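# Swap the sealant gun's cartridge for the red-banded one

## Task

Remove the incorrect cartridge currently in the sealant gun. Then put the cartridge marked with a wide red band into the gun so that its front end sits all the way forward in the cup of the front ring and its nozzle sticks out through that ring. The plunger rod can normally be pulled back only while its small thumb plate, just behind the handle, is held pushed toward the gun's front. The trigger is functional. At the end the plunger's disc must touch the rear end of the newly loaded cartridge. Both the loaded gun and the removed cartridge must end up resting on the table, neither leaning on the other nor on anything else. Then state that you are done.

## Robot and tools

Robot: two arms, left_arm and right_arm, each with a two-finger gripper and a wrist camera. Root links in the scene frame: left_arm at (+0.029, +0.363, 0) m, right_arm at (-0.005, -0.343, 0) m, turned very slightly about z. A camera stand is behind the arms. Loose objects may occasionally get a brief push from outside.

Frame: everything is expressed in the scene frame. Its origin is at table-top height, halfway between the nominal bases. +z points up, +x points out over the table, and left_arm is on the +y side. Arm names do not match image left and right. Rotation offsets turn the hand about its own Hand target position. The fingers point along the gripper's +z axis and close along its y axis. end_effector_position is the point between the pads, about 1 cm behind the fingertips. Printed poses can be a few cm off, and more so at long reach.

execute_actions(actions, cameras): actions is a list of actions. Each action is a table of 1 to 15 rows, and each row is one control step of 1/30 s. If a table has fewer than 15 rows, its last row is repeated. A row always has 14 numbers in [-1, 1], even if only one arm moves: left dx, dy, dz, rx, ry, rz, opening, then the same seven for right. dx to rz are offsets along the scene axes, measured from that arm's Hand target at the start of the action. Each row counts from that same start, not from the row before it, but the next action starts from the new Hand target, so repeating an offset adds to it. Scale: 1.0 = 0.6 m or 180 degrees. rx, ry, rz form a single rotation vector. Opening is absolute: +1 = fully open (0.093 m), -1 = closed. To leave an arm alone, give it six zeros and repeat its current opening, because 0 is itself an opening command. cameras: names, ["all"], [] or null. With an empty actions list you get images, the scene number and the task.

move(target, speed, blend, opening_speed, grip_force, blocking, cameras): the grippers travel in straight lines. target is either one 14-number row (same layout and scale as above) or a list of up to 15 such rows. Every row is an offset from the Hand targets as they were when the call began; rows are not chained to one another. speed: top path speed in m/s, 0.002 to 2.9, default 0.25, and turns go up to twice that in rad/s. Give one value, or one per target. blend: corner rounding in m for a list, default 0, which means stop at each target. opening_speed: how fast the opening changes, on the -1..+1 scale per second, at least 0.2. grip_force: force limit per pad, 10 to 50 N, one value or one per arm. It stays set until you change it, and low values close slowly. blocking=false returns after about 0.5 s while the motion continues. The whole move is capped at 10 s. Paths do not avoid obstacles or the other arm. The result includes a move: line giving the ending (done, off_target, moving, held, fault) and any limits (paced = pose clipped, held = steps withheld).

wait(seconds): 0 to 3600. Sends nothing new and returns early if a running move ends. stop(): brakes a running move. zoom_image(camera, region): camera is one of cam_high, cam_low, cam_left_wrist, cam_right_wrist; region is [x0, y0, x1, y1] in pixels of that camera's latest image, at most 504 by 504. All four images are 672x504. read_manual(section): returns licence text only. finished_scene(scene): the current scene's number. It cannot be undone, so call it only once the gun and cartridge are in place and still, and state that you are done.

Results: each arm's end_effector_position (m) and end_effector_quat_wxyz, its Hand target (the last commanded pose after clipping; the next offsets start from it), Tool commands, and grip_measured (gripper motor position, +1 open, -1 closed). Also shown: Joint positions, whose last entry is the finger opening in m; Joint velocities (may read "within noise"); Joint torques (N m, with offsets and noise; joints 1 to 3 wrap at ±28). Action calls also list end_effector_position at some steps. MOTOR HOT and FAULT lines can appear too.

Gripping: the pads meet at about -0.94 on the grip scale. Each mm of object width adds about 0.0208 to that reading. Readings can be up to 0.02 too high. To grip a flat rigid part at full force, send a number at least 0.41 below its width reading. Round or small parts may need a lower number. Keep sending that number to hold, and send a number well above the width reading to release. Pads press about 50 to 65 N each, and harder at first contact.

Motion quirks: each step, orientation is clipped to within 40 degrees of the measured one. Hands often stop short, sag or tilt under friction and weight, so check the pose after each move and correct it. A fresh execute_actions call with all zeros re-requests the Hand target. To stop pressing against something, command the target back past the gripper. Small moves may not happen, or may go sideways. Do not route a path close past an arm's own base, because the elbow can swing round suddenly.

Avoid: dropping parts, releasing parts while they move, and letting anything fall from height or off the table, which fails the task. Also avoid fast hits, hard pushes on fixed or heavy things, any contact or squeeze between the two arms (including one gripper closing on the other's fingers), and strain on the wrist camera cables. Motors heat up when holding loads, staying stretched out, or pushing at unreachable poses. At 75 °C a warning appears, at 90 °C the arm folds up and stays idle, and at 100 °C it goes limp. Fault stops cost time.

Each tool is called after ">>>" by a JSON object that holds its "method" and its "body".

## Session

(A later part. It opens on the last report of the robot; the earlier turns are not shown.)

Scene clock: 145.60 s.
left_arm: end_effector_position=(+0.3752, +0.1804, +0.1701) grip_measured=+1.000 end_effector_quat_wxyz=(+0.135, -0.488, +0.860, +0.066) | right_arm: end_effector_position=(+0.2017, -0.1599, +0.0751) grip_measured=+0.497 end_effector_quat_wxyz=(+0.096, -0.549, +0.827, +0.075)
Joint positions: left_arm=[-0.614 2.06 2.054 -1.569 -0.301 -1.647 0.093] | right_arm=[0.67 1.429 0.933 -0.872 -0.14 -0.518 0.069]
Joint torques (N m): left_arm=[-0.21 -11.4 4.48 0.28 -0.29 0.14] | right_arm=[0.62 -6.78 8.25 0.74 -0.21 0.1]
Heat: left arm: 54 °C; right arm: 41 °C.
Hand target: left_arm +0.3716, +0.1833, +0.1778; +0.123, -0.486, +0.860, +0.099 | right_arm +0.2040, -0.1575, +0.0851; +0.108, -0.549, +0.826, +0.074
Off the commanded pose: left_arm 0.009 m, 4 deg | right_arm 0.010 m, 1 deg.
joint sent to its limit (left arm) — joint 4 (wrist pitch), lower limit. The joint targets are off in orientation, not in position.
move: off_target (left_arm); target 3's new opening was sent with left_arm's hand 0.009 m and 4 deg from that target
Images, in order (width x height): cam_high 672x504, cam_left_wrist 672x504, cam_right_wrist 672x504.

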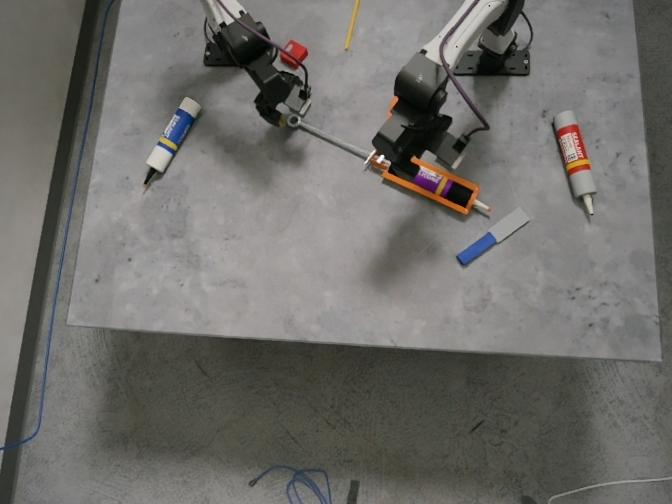

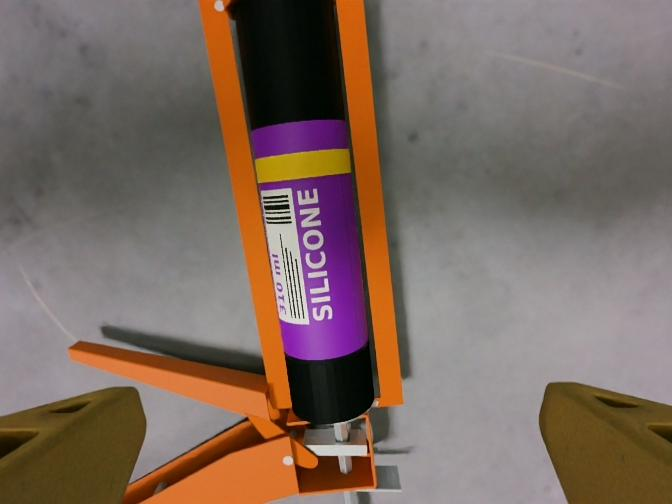

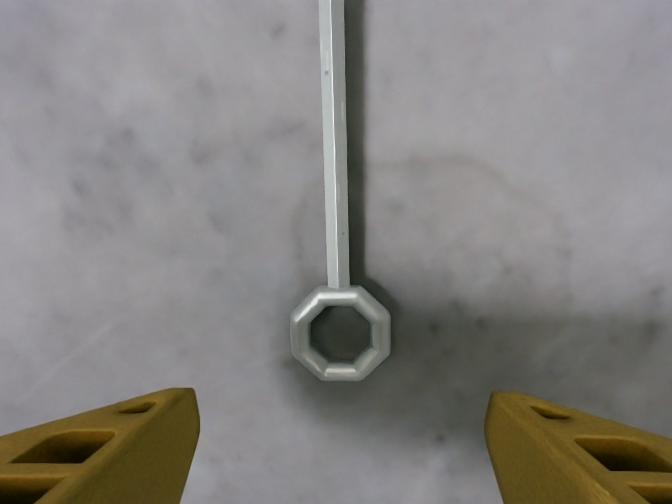

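>>> {"method": "move", "body": {"target": [0.064,0.1278,-0.0463,-0.096,0.0316,0.0389,1, 0,0,0,0,0,0,0.5], "speed": 0.3, "cameras": ["cam_left_wrist","cam_high"]}}

>>> {"method": "zoom_image", "body": {"camera": "cam_left_wrist", "region": [200, 100, 440, 264]}}

Scene clock: 149.87 s.
left_arm: end_effector_position=(+0.4061, +0.2630, +0.1534) grip_measured=+1.000 end_effector_quat_wxyz=(+0.004, -0.551, +0.834, +0.001) | right_arm: end_effector_position=(+0.2017, -0.1599, +0.0751) grip_measured=+0.497 end_effector_quat_wxyz=(+0.096, -0.549, +0.827, +0.075)
Joint positions: left_arm=[-0.263 2.05 2.002 -1.519 -0.007 -1.43 0.093] | right_arm=[0.67 1.429 0.933 -0.872 -0.14 -0.518 0.069]
Joint torques (N m): left_arm=[-0.08 -7.36 6.67 0.38 0.08 0.16] | right_arm=[0.62 -6.78 8.24 0.74 -0.22 0.09]
Heat: left arm: 54 °C; right arm: 41 °C.
Hand target: left_arm +0.4099, +0.2600, +0.1499; +0.000, -0.545, +0.839, +0.000 | right_arm +0.2040, -0.1575, +0.0851; +0.108, -0.549, +0.826, +0.074
Off the commanded pose: left_arm 0.006 m, 1 deg | right_arm 0.011 m, 1 deg.
move: done
Images, in order (width x height): cam_high 672x504, cam_left_wrist 672x504.

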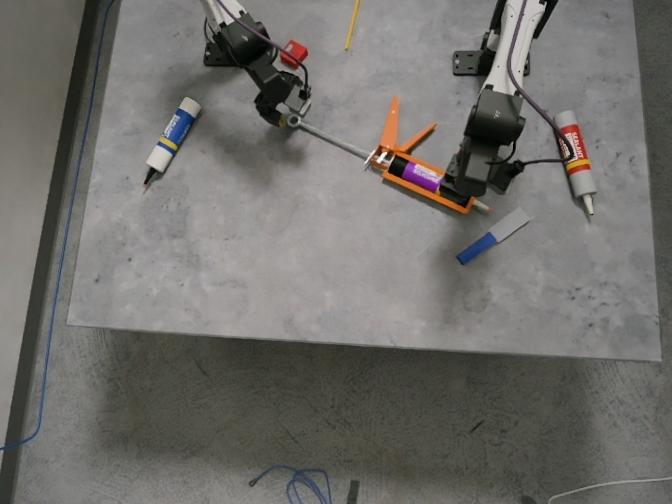

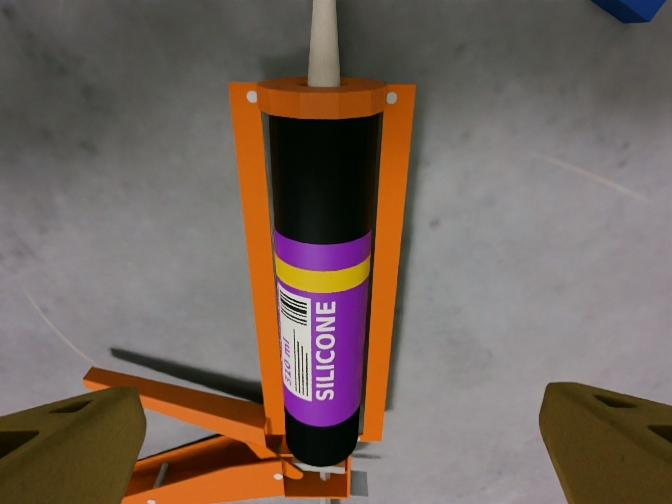

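Scaled by 2.100.

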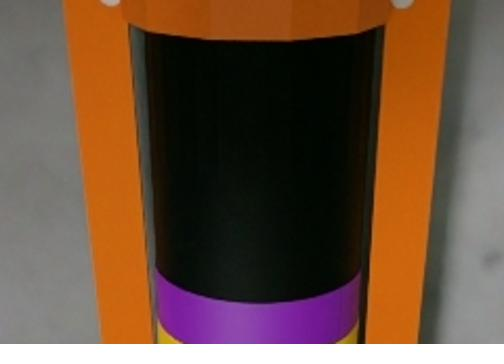

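>>> {"method": "zoom_image", "body": {"camera": "cam_left_wrist", "region": [240, 390, 400, 504]}}

>>> {"method": "zoom_image", "body": {"camera": "cam_left_wrist", "region": [220, 0, 420, 140]}}

Scaled by 3.150.

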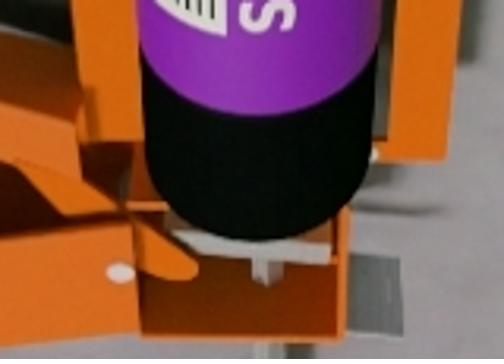

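Scaled by 2.520.

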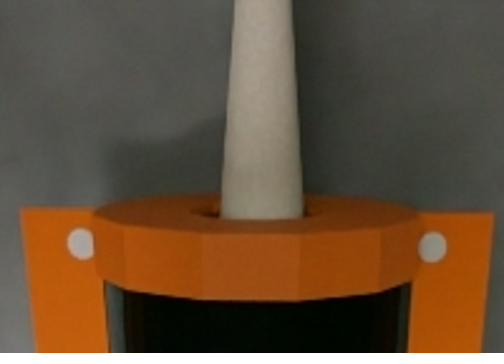

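>>> {"method": "move", "body": {"target": [-0.0468,-0.0587,-0.05,0,0,-0.989,0.7, 0,0,0,0,0,0,0.5], "speed": 0.6, "cameras": ["cam_left_wrist"]}}

Scene clock: 156.20 s.
left_arm: end_effector_position=(+0.3822, +0.2263, +0.1122) grip_measured=+0.702 end_effector_quat_wxyz=(-0.015, +0.825, +0.566, -0.004) | right_arm: end_effector_position=(+0.2017, -0.1599, +0.0751) grip_measured=+0.497 end_effector_quat_wxyz=(+0.096, -0.549, +0.827, +0.075)
Joint positions: left_arm=[-0.374 2.016 1.786 -1.37 -0.009 1.565 0.079] | right_arm=[0.67 1.429 0.933 -0.872 -0.14 -0.518 0.069]
Joint torques (N m): left_arm=[0.05 -11.58 4.63 0.41 0.16 0.14] | right_arm=[0.62 -6.74 8.27 0.73 -0.22 0.09]
Heat: left arm: 52 °C; right arm: 42 °C.
Hand target: left_arm +0.3819, +0.2247, +0.1200; +0.000, +0.829, +0.559, +0.000 | right_arm +0.2040, -0.1575, +0.0851; +0.108, -0.549, +0.826, +0.074
Off the commanded pose: left_arm 0.008 m, 2 deg | right_arm 0.011 m, 1 deg.
move: done

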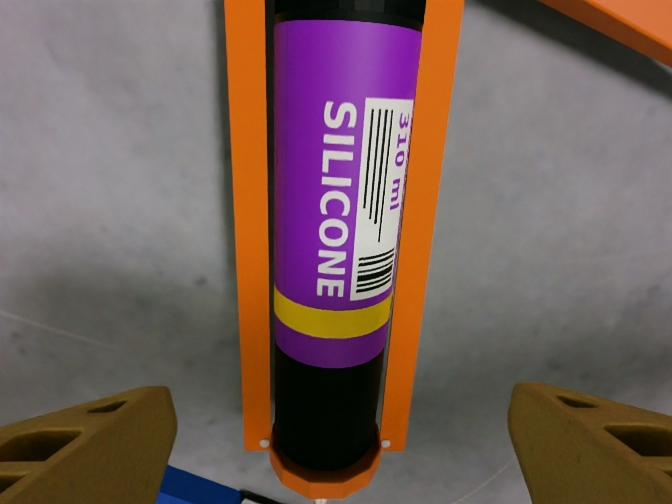

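>>> {"method": "move", "body": {"target": [[0.0023,-0.001,-0.1233,0,0,-0.0156,0.35, 0,0,0,0,0,0,0.5],[0.0023,-0.001,-0.1233,0,0,-0.0156,-0.35, 0,0,0,0,0,0,0.5]], "speed": 0.15, "grip_force": 35, "cameras": ["cam_left_wrist"]}}

Scene clock: 160.17 s.
left_arm: end_effector_position=(+0.3850, +0.2252, +0.0537) grip_measured=-0.348 end_effector_quat_wxyz=(+0.003, +0.838, +0.545, +0.008) | right_arm: end_effector_position=(+0.2017, -0.1599, +0.0751) grip_measured=+0.497 end_effector_quat_wxyz=(+0.096, -0.549, +0.827, +0.075)
Joint positions: left_arm=[-0.374 2.011 1.545 -1.091 -0.009 1.614 0.028] | right_arm=[0.67 1.429 0.933 -0.872 -0.14 -0.518 0.069]
Joint torques (N m): left_arm=[0.02 -7.77 4.62 0.49 0.17 0.17] | right_arm=[0.62 -6.79 8.25 0.74 -0.23 0.1]
Heat: left arm: 52 °C; right arm: 42 °C.
Hand target: left_arm +0.3832, +0.2241, +0.0459; +0.000, +0.843, +0.539, +0.000 | right_arm +0.2040, -0.1575, +0.0851; +0.108, -0.549, +0.826, +0.074
Off the commanded pose: left_arm 0.008 m, 1 deg | right_arm 0.011 m, 1 deg.
grip_force (N): 35, 35
move: done

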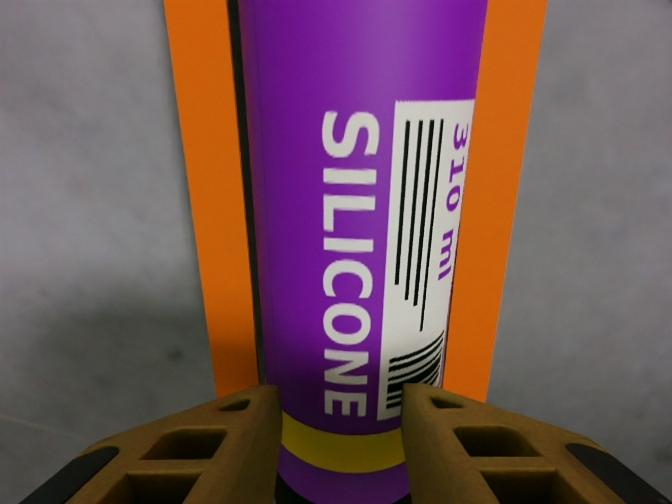

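>>> {"method": "move", "body": {"target": [[0,0,0,0,0,0,0.35, 0,0,0,0,0,0,0.5],[-0.0015,-0.001,-0.034,0,0,0,0.35, 0,0,0,0,0,0,0.5]], "speed": 0.15, "cameras": ["cam_left_wrist"]}}

Scene clock: 161.97 s.
left_arm: end_effector_position=(+0.3830, +0.2254, +0.0329) grip_measured=+0.348 end_effector_quat_wxyz=(+0.002, +0.838, +0.545, +0.005) | right_arm: end_effector_position=(+0.2017, -0.1599, +0.0751) grip_measured=+0.497 end_effector_quat_wxyz=(+0.096, -0.549, +0.827, +0.075)
Joint positions: left_arm=[-0.374 2.029 1.487 -1.02 -0.006 1.614 0.062] | right_arm=[0.67 1.429 0.933 -0.872 -0.14 -0.518 0.069]
Joint torques (N m): left_arm=[-0.17 -7.9 4.59 0.5 0.12 0.14] | right_arm=[0.64 -6.76 8.27 0.74 -0.22 0.09]
Heat: left arm: 51 °C; right arm: 42 °C.
Hand target: left_arm +0.3824, +0.2235, +0.0257; +0.000, +0.842, +0.539, +0.000 | right_arm +0.2040, -0.1575, +0.0851; +0.108, -0.549, +0.826, +0.074
Off the commanded pose: left_arm 0.008 m, 1 deg | right_arm 0.011 m, 1 deg.
grip_force (N): 35, 35
move: done

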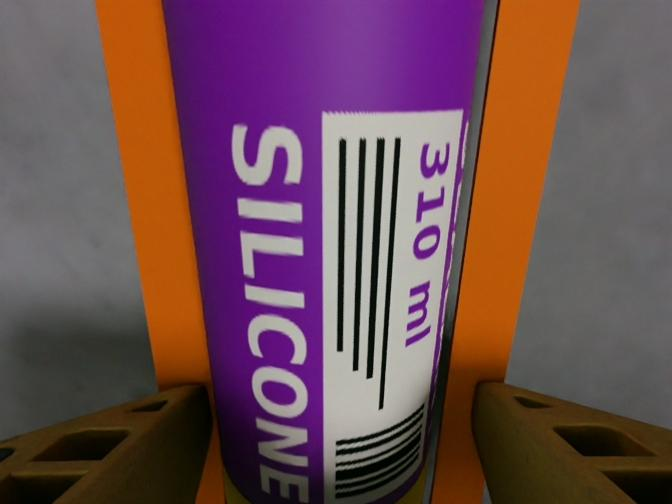

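>>> {"method": "move", "body": {"target": [0,0,0,0,0,0,-0.3, 0,0,0,0,0,0,0.5], "cameras": ["cam_left_wrist"]}}

Scene clock: 163.73 s.
left_arm: end_effector_position=(+0.3851, +0.2246, +0.0329) grip_measured=-0.059 end_effector_quat_wxyz=(+0.006, +0.838, +0.545, +0.008) | right_arm: end_effector_position=(+0.2017, -0.1599, +0.0751) grip_measured=+0.497 end_effector_quat_wxyz=(+0.096, -0.549, +0.827, +0.075)
Joint positions: left_arm=[-0.374 2.029 1.487 -1.011 -0.006 1.614 0.042] | right_arm=[0.67 1.429 0.933 -0.872 -0.14 -0.518 0.069]
Joint torques (N m): left_arm=[-0.12 -7.76 4.83 0.44 0.13 0.14] | right_arm=[0.61 -6.76 8.28 0.74 -0.22 0.09]
Heat: left arm: 51 °C; right arm: 43 °C.
Hand target: left_arm +0.3824, +0.2235, +0.0257; +0.000, +0.842, +0.539, +0.000 | right_arm +0.2040, -0.1575, +0.0851; +0.108, -0.549, +0.826, +0.074
Off the commanded pose: left_arm 0.008 m, 1 deg | right_arm 0.011 m, 1 deg.
grip_force (N): 35, 35
move: done

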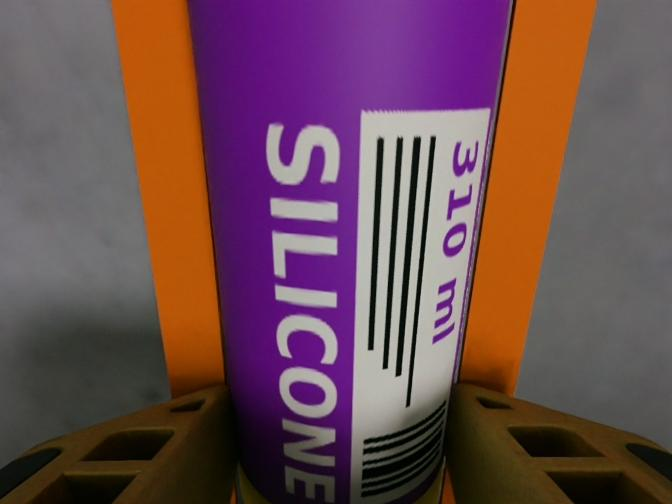

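>>> {"method": "move", "body": {"target": [[-0.0055,-0.0122,0.0,0,0,0,-0.3, 0,0,0,0,0,0,0.5],[-0.0082,-0.0182,0.0333,-0.0405,0.0183,0,-0.3, 0,0,0,0,0,0,0.5]], "speed": 0.08, "cameras": ["cam_left_wrist","cam_low","cam_high"]}}

>>> {"method": "zoom_image", "body": {"camera": "cam_low", "region": [380, 200, 640, 340]}}

Scene clock: 166.50 s.
left_arm: end_effector_position=(+0.3752, +0.2211, +0.0372) grip_measured=-0.070 end_effector_quat_wxyz=(+0.020, +0.837, +0.544, -0.043) | right_arm: end_effector_position=(+0.2017, -0.1599, +0.0751) grip_measured=+0.497 end_effector_quat_wxyz=(+0.096, -0.549, +0.827, +0.075)
Joint positions: left_arm=[-0.348 2.029 1.502 -1.064 0.093 1.642 0.042] | right_arm=[0.67 1.429 0.933 -0.872 -0.14 -0.518 0.069]
Joint torques (N m): left_arm=[0.14 -9.16 7.75 0.12 0.56 0.17] | right_arm=[0.61 -6.79 8.25 0.74 -0.22 0.09]
Heat: left arm: 51 °C; right arm: 43 °C.
Hand target: left_arm +0.3775, +0.2126, +0.0457; +0.038, +0.840, +0.537, -0.058 | right_arm +0.2040, -0.1575, +0.0851; +0.108, -0.549, +0.826, +0.074
Off the commanded pose: left_arm 0.012 m, 3 deg | right_arm 0.011 m, 1 deg.
grip_force (N): 35, 35
move: off_target (left_arm)
Images, in order (width x height): cam_high 672x504, cam_low 672x504, cam_left_wrist 672x504.

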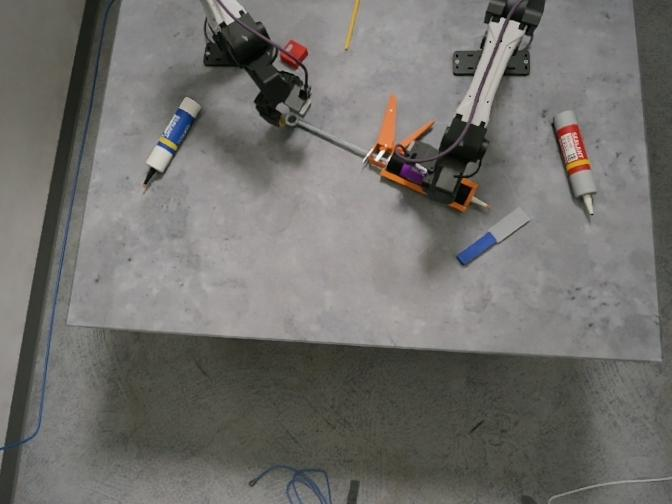

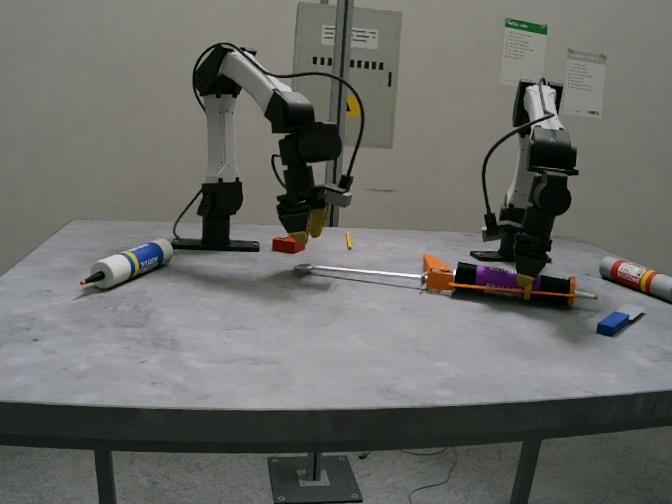

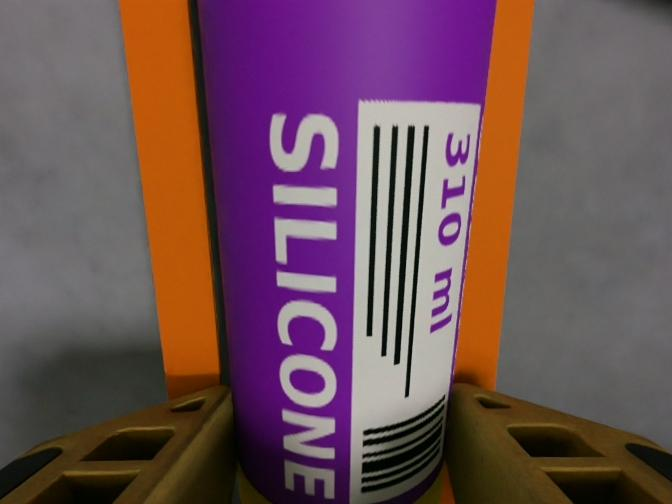

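Scaled by 1.938.

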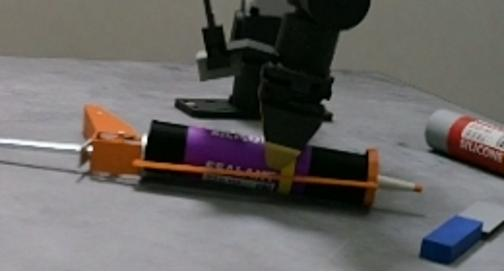

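>>> {"method": "move", "body": {"target": [0.0,0.0,0.04,-0.035,0.0158,0,-0.4, 0,0,0,0,0,0,0.5], "speed": 0.08, "cameras": ["cam_left_wrist","cam_low"]}}

>>> {"method": "zoom_image", "body": {"camera": "cam_low", "region": [400, 220, 620, 330]}}

Scene clock: 168.27 s.
left_arm: end_effector_position=(+0.3723, +0.2176, +0.0598) grip_measured=-0.071 end_effector_quat_wxyz=(+0.053, +0.834, +0.540, -0.103) | right_arm: end_effector_position=(+0.2017, -0.1599, +0.0751) grip_measured=+0.497 end_effector_quat_wxyz=(+0.096, -0.549, +0.827, +0.075)
Joint positions: left_arm=[-0.3 2.029 1.579 -1.173 0.226 1.698 0.042] | right_arm=[0.67 1.429 0.933 -0.872 -0.14 -0.518 0.069]
Joint torques (N m): left_arm=[0.44 -9.33 7.86 0.13 0.48 0.17] | right_arm=[0.64 -6.8 8.24 0.74 -0.22 0.1]
Heat: left arm: 50 °C; right arm: 43 °C.
Hand target: left_arm +0.3774, +0.2126, +0.0696; +0.071, +0.835, +0.534, -0.108 | right_arm +0.2040, -0.1575, +0.0851; +0.108, -0.549, +0.826, +0.074
Off the commanded pose: left_arm 0.012 m, 2 deg | right_arm 0.011 m, 1 deg.
grip_force (N): 35, 35
move: off_target (left_arm)
Images, in order (width x height): cam_low 672x504, cam_left_wrist 672x504.

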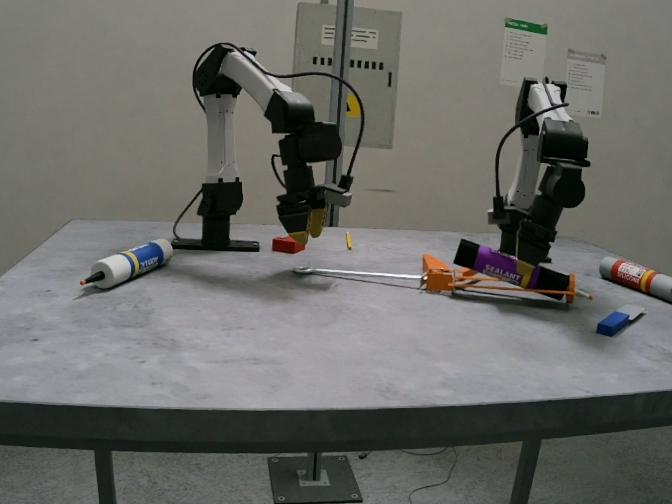

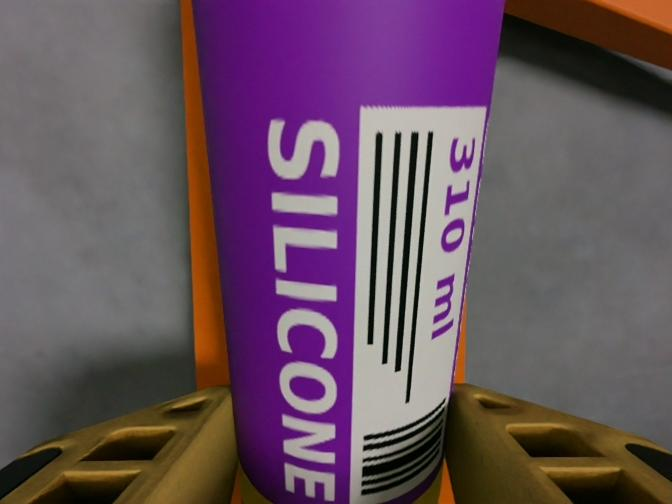

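Scaled by 2.291.

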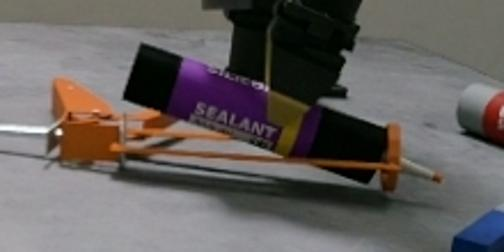

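>>> {"method": "move", "body": {"target": [[-0.0432,-0.0958,0.03,0,0,0,-0.4, 0,0,0,0,0,0,0.5],[-0.0532,-0.118,0.15,0,0,0,-0.4, 0,0,0,0,0,0,0.5]], "speed": 0.12, "blend": 0.01, "cameras": ["cam_high","cam_low"]}}

>>> {"method": "zoom_image", "body": {"camera": "cam_low", "region": [400, 170, 640, 330]}}

Scene clock: 171.30 s.
left_arm: end_effector_position=(+0.3445, +0.1484, +0.1435) grip_measured=-0.071 end_effector_quat_wxyz=(+0.049, +0.837, +0.534, -0.109) | right_arm: end_effector_position=(+0.2017, -0.1599, +0.0751) grip_measured=+0.497 end_effector_quat_wxyz=(+0.096, -0.549, +0.827, +0.075)
Joint positions: left_arm=[-0.493 2.019 1.896 -1.47 0.239 1.516 0.042] | right_arm=[0.67 1.429 0.933 -0.872 -0.14 -0.518 0.069]
Joint torques (N m): left_arm=[-0.29 -10.71 8.13 0.15 0.42 -0.14] | right_arm=[0.59 -6.79 8.27 0.74 -0.22 0.09]
Heat: left arm: 50 °C; right arm: 43 °C.
Hand target: left_arm +0.3456, +0.1418, +0.1596; +0.071, +0.835, +0.534, -0.108 | right_arm +0.2040, -0.1575, +0.0851; +0.108, -0.549, +0.826, +0.074
Off the commanded pose: left_arm 0.017 m, 3 deg | right_arm 0.011 m, 1 deg.
grip_force (N): 35, 35
move: off_target (left_arm)

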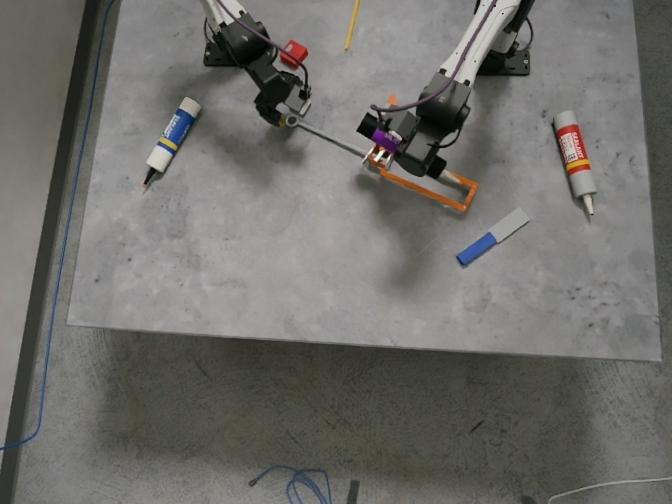

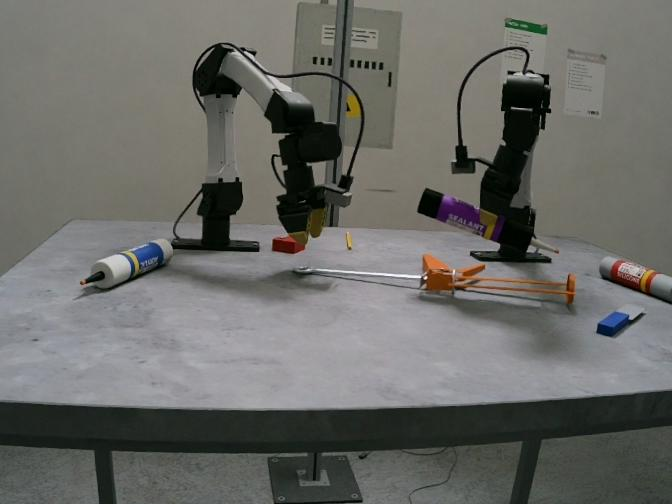

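Scaled by 2.100.

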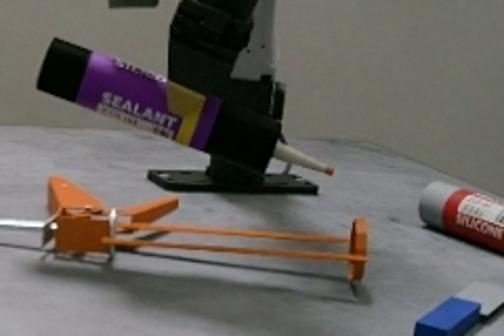

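>>> {"method": "move", "body": {"target": [[0.2157,-0.0447,-0.04,0.0709,-0.032,0,-0.4, 0,0,0,0,0,0,0.5],[0.2157,-0.0447,-0.178,0.0709,-0.032,0,-0.4, 0,0,0,0,0,0,0.5]], "speed": [0.25, 0.12], "cameras": ["cam_high","cam_low","cam_left_wrist"]}}

>>> {"method": "zoom_image", "body": {"camera": "cam_low", "region": [400, 200, 640, 340]}}

Scene clock: 174.27 s.
left_arm: end_effector_position=(+0.4698, +0.1204, +0.0455) grip_measured=-0.071 end_effector_quat_wxyz=(+0.004, +0.842, +0.539, -0.008) | right_arm: end_effector_position=(+0.2017, -0.1599, +0.0751) grip_measured=+0.497 end_effector_quat_wxyz=(+0.096, -0.549, +0.827, +0.075)
Joint positions: left_arm=[-0.498 2.702 2.71 -1.58 0.017 1.505 0.042] | right_arm=[0.67 1.429 0.933 -0.872 -0.14 -0.518 0.069]
Joint torques (N m): left_arm=[-0.31 -12.89 7.95 0.35 0.09 -0.05] | right_arm=[0.62 -6.79 8.24 0.74 -0.21 0.09]
Heat: left arm: 51 °C; right arm: 43 °C.
Hand target: left_arm +0.4750, +0.1151, +0.0527; +0.004, +0.842, +0.539, -0.006 | right_arm +0.2040, -0.1575, +0.0851; +0.108, -0.549, +0.826, +0.074
Off the commanded pose: left_arm 0.010 m, 0 deg | right_arm 0.011 m, 1 deg.
joint read past its limit (left arm) — joint 4 (wrist pitch), lower limit.
joint sent to its limit (left arm) — joint 4 (wrist pitch), lower limit. The joint targets still meet the commanded pose.
grip_force (N): 35, 35
move: done

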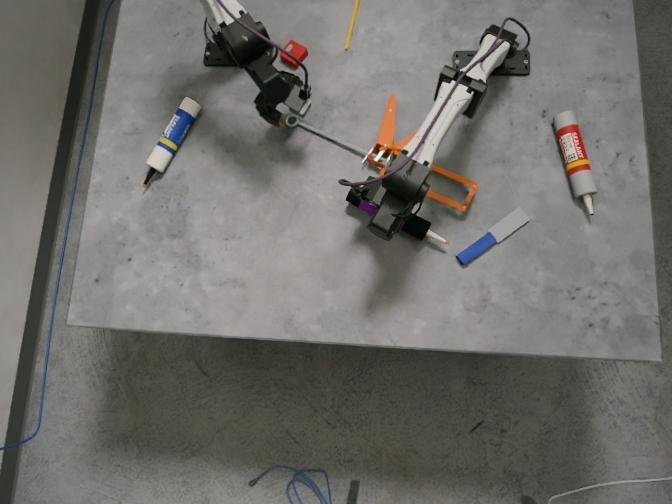

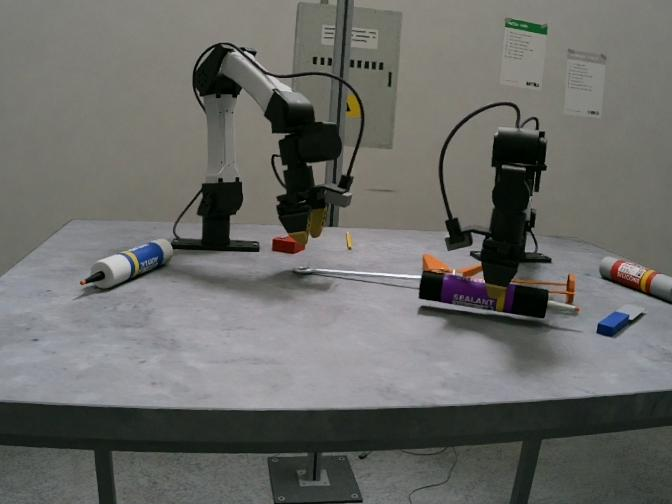

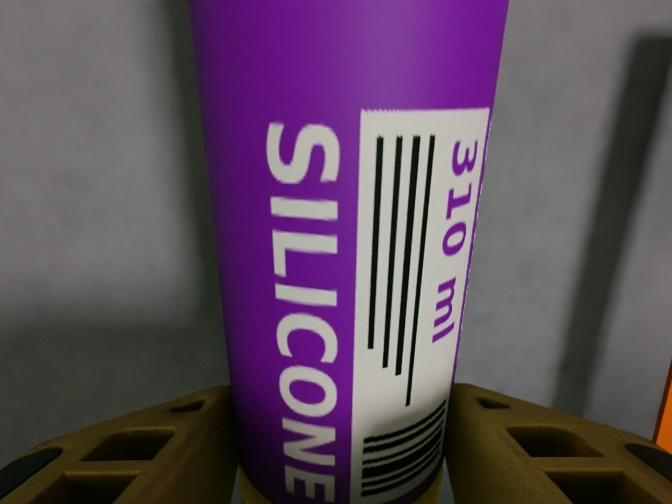

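Scaled by 2.100.

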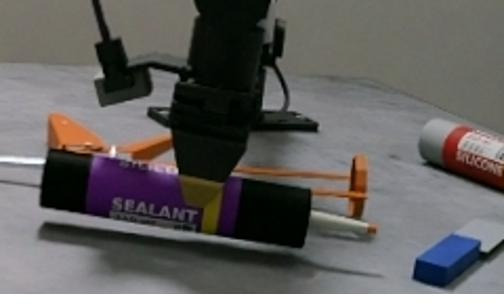

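>>> {"method": "move", "body": {"target": [0,0,-0.025,0,0,0,-0.4, 0,0,0,0,0,0,0.5], "speed": 0.06, "cameras": ["cam_low"]}}

>>> {"method": "zoom_image", "body": {"camera": "cam_low", "region": [400, 240, 600, 340]}}

Scene clock: 175.20 s.
left_arm: end_effector_position=(+0.4711, +0.1199, +0.0349) grip_measured=-0.071 end_effector_quat_wxyz=(-0.001, +0.842, +0.539, -0.010) | right_arm: end_effector_position=(+0.2017, -0.1599, +0.0751) grip_measured=+0.497 end_effector_quat_wxyz=(+0.096, -0.549, +0.827, +0.075)
Joint positions: left_arm=[-0.498 2.734 2.73 -1.579 0.017 1.505 0.042] | right_arm=[0.67 1.429 0.933 -0.872 -0.14 -0.518 0.069]
Joint torques (N m): left_arm=[-0.32 -12.49 7.47 0.35 0.08 -0.06] | right_arm=[0.62 -6.76 8.28 0.74 -0.22 0.1]
Heat: left arm: 51 °C; right arm: 44 °C.
Hand target: left_arm +0.4749, +0.1151, +0.0378; +0.004, +0.842, +0.539, -0.006 | right_arm +0.2040, -0.1575, +0.0851; +0.108, -0.549, +0.826, +0.074
Off the commanded pose: left_arm 0.007 m, 1 deg | right_arm 0.011 m, 1 deg.
joint read past its limit (left arm) — joint 4 (wrist pitch), lower limit.
joint sent to its limit (left arm) — joint 4 (wrist pitch), lower limit. The joint targets still meet the commanded pose.
grip_force (N): 35, 35
move: done

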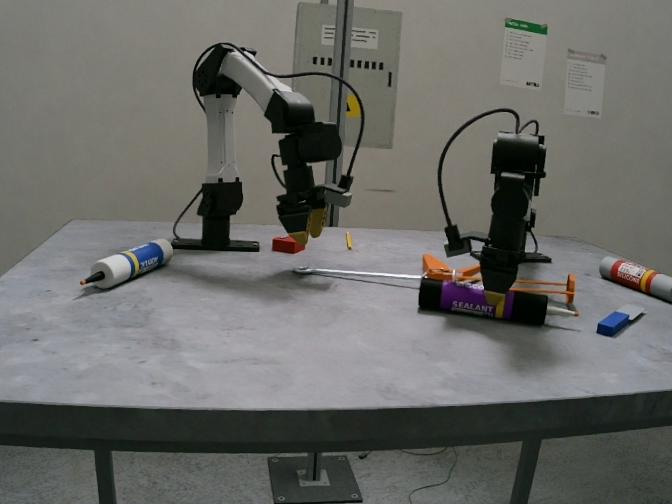

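Scaled by 2.520.

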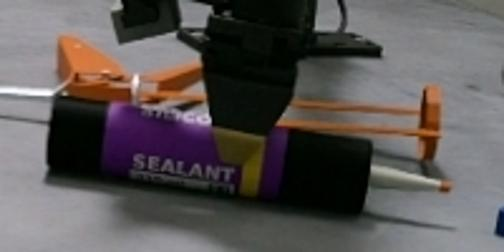

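>>> {"method": "move", "body": {"target": [0,0,-0.02,0,0,0,-0.4, 0,0,0,0,0,0,0.5], "speed": 0.05, "cameras": ["cam_low"]}}

>>> {"method": "zoom_image", "body": {"camera": "cam_low", "region": [400, 240, 600, 340]}}

Scene clock: 176.07 s.
left_arm: end_effector_position=(+0.4734, +0.1187, +0.0332) grip_measured=-0.071 end_effector_quat_wxyz=(+0.002, +0.842, +0.539, -0.008) | right_arm: end_effector_position=(+0.2017, -0.1599, +0.0751) grip_measured=+0.497 end_effector_quat_wxyz=(+0.096, -0.549, +0.827, +0.075)
Joint positions: left_arm=[-0.498 2.734 2.723 -1.564 0.016 1.505 0.042] | right_arm=[0.67 1.429 0.933 -0.872 -0.14 -0.518 0.069]
Joint torques (N m): left_arm=[-0.27 -12.16 4.25 0.58 0.08 -0.05] | right_arm=[0.62 -6.76 8.27 0.74 -0.22 0.09]
Heat: left arm: 51 °C; right arm: 44 °C.
Hand target: left_arm +0.4750, +0.1151, +0.0258; +0.004, +0.842, +0.539, -0.006 | right_arm +0.2040, -0.1575, +0.0851; +0.108, -0.549, +0.826, +0.074
Off the commanded pose: left_arm 0.008 m, 0 deg | right_arm 0.011 m, 1 deg.
grip_force (N): 35, 35
move: done

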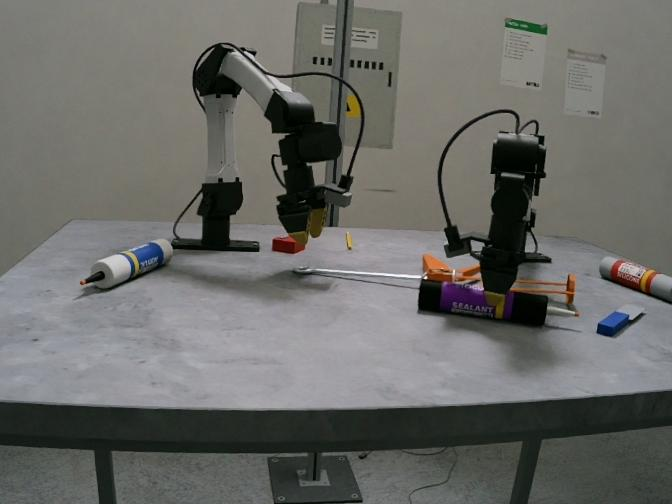

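Scaled by 2.520.

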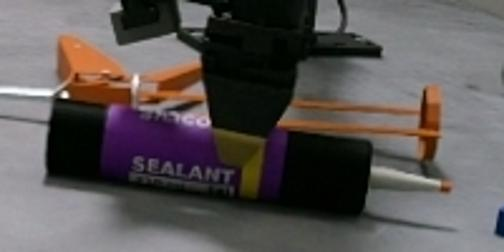

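>>> {"method": "move", "body": {"target": [[-0.0027,0.006,0.003,0,0,0,-0.4, 0,0,0,0,0,0,0.5],[-0.0027,0.006,0.003,0,0,0,0.45, 0,0,0,0,0,0,0.5],[-0.0027,0.006,0.2,0,0,0,0.45, 0,0,0,0,0,0,0.5],[-0.3083,0.8083,0.2233,0,0,0.715,0.7, 0,0,0,0,0,0,0.5]], "speed": [0.1,0.1,0.25,0.45], "opening_speed": 1.0, "cameras": ["cam_high","cam_left_wrist"]}}

Scene clock: 183.73 s.
left_arm: end_effector_position=(+0.2876, +0.5974, +0.1595) grip_measured=+0.698 end_effector_quat_wxyz=(+0.010, -0.115, +0.993, +0.001) | right_arm: end_effector_position=(+0.2017, -0.1599, +0.0751) grip_measured=+0.497 end_effector_quat_wxyz=(+0.096, -0.549, +0.827, +0.075)
Joint positions: left_arm=[0.74 1.859 1.759 -1.454 0.01 0.511 0.079] | right_arm=[0.67 1.429 0.933 -0.872 -0.14 -0.518 0.069]
Joint torques (N m): left_arm=[0.01 -6.34 7.32 0.36 0.04 -0.14] | right_arm=[0.65 -6.75 8.27 0.74 -0.22 0.09]
Heat: left arm: 51 °C; right arm: 44 °C.
Hand target: left_arm +0.2900, +0.6000, +0.1596; +0.007, -0.121, +0.993, +0.001 | right_arm +0.2040, -0.1575, +0.0851; +0.108, -0.549, +0.826, +0.074
Off the commanded pose: left_arm 0.004 m, 1 deg | right_arm 0.011 m, 1 deg.
grip_force (N): 35, 35
move: done

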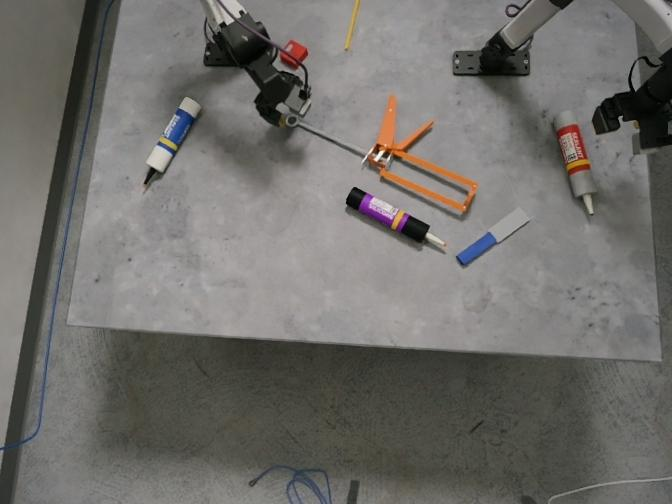

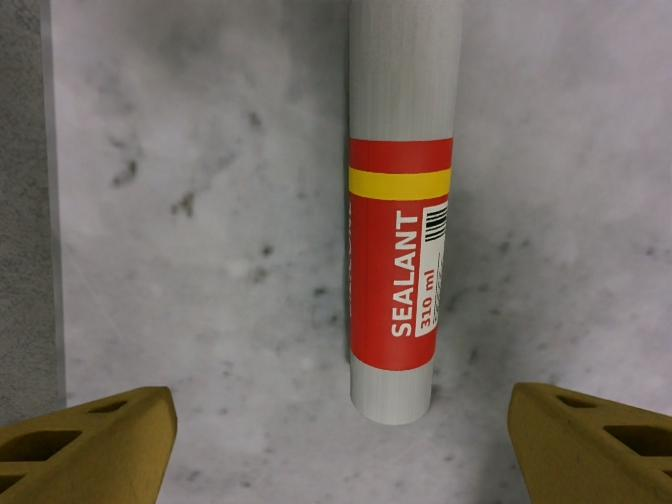

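>>> {"method": "move", "body": {"target": [[-0.0427,-0.0585,-0.216,0,0,0.0078,0.7, 0,0,0,0,0,0,0.5],[-0.0427,-0.0585,-0.216,0,0,0.0078,-0.4, 0,0,0,0,0,0,0.5]], "speed": 0.25, "grip_force": 40, "cameras": ["cam_left_wrist","cam_low"]}}

Scene clock: 188.27 s.
left_arm: end_effector_position=(+0.2626, +0.5653, +0.0262) grip_measured=-0.026 end_effector_quat_wxyz=(-0.001, -0.130, +0.992, -0.006) | right_arm: end_effector_position=(+0.2017, -0.1599, +0.0751) grip_measured=+0.497 end_effector_quat_wxyz=(+0.096, -0.549, +0.827, +0.075)
Joint positions: left_arm=[0.718 1.801 1.144 -0.923 0.009 0.458 0.044] | right_arm=[0.67 1.429 0.933 -0.872 -0.14 -0.518 0.069]
Joint torques (N m): left_arm=[-0.42 -8.83 4.42 0.5 0.03 -0.15] | right_arm=[0.64 -6.76 8.24 0.74 -0.22 0.09]
Heat: left arm: 51 °C; right arm: 44 °C.
Hand target: left_arm +0.2644, +0.5650, +0.0300; +0.007, -0.133, +0.991, +0.001 | right_arm +0.2040, -0.1575, +0.0851; +0.108, -0.549, +0.826, +0.074
Off the commanded pose: left_arm 0.004 m, 1 deg | right_arm 0.011 m, 1 deg.
grip_force (N): 40, 40
move: done
Images, in order (width x height): cam_low 672x504, cam_left_wrist 672x504.

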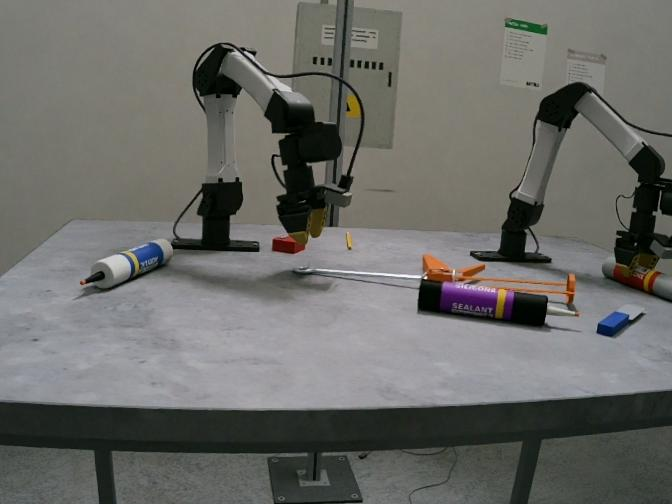

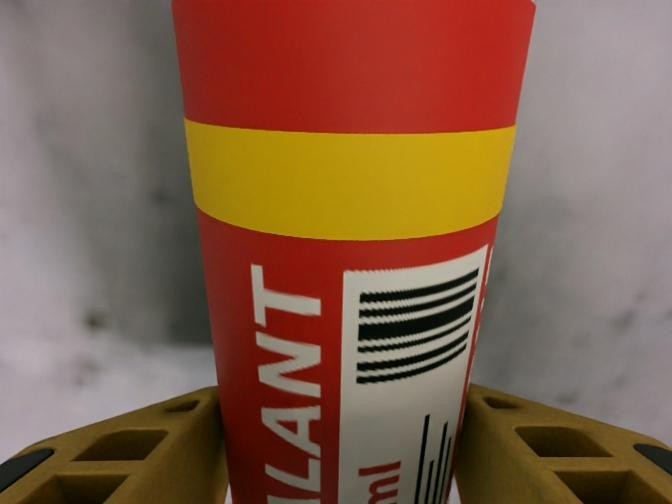

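>>> {"method": "move", "body": {"target": [0,0,0.22,0,0,0,-0.4, 0,0,0.05,0,0,0,0.5], "speed": 0.2, "cameras": ["cam_high","cam_left_wrist","cam_low"]}}

>>> {"method": "zoom_image", "body": {"camera": "cam_high", "region": [360, 140, 510, 230]}}

>>> {"method": "zoom_image", "body": {"camera": "cam_high", "region": [260, 90, 500, 230]}}

Scene clock: 191.10 s.
left_arm: end_effector_position=(+0.2578, +0.5616, +0.1487) grip_measured=-0.035 end_effector_quat_wxyz=(-0.011, -0.130, +0.991, -0.012) | right_arm: end_effector_position=(+0.2025, -0.1593, +0.1037) grip_measured=+0.497 end_effector_quat_wxyz=(+0.094, -0.549, +0.827, +0.075)
Joint positions: left_arm=[0.718 1.719 1.543 -1.428 0.007 0.458 0.043] | right_arm=[0.67 1.414 1.037 -0.995 -0.14 -0.518 0.069]
Joint torques (N m): left_arm=[-0.42 -7.71 8.55 0.28 0.06 -0.16] | right_arm=[0.59 -7.05 8.43 0.73 -0.22 0.09]
Heat: left arm: 50 °C; right arm: 44 °C.
Hand target: left_arm +0.2645, +0.5650, +0.1621; +0.008, -0.133, +0.991, +0.001 | right_arm +0.2039, -0.1576, +0.1150; +0.108, -0.549, +0.826, +0.074
Off the commanded pose: left_arm 0.015 m, 3 deg | right_arm 0.012 m, 2 deg.
grip_force (N): 40, 40
move: off_target (left_arm, right_arm)
Images, in order (width x height): cam_high 672x504, cam_low 672x504, cam_left_wrist 672x504.

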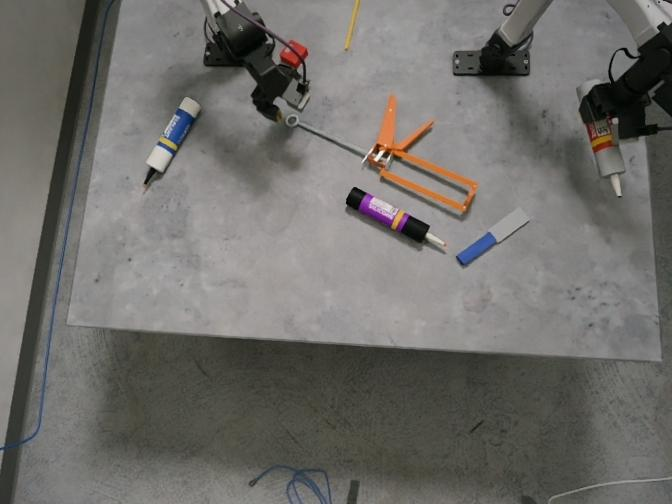

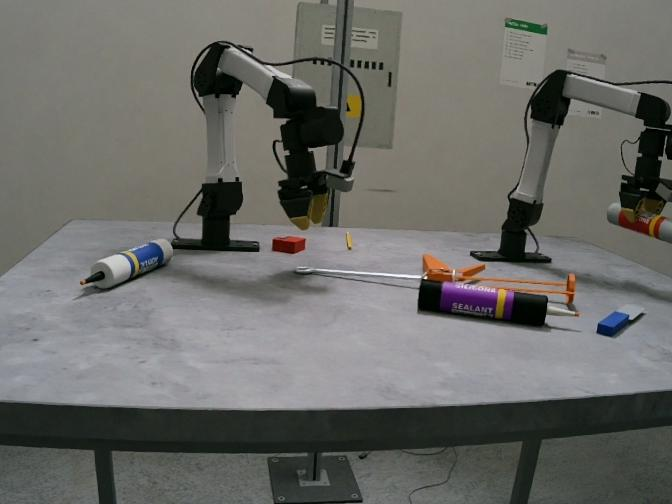

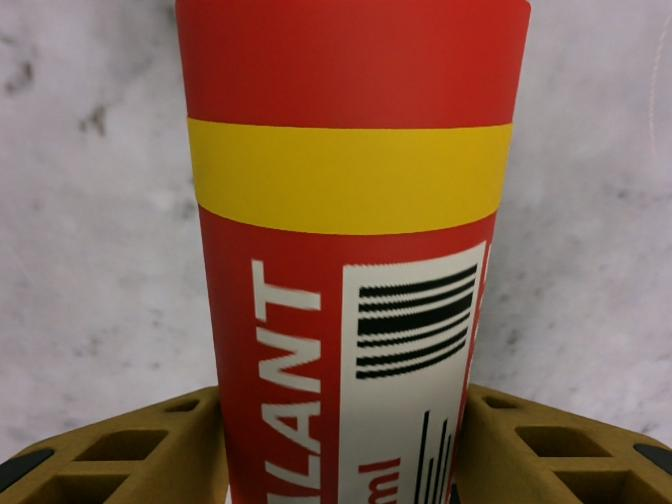

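Scaled by 3.360.

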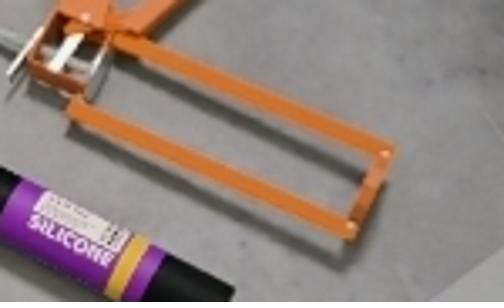

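Scaled by 2.100.

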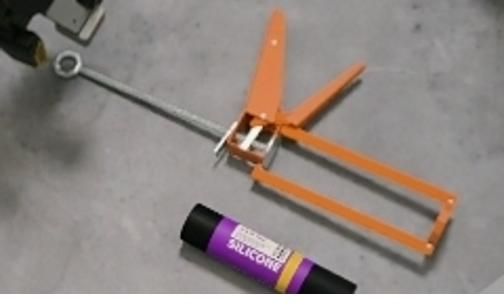

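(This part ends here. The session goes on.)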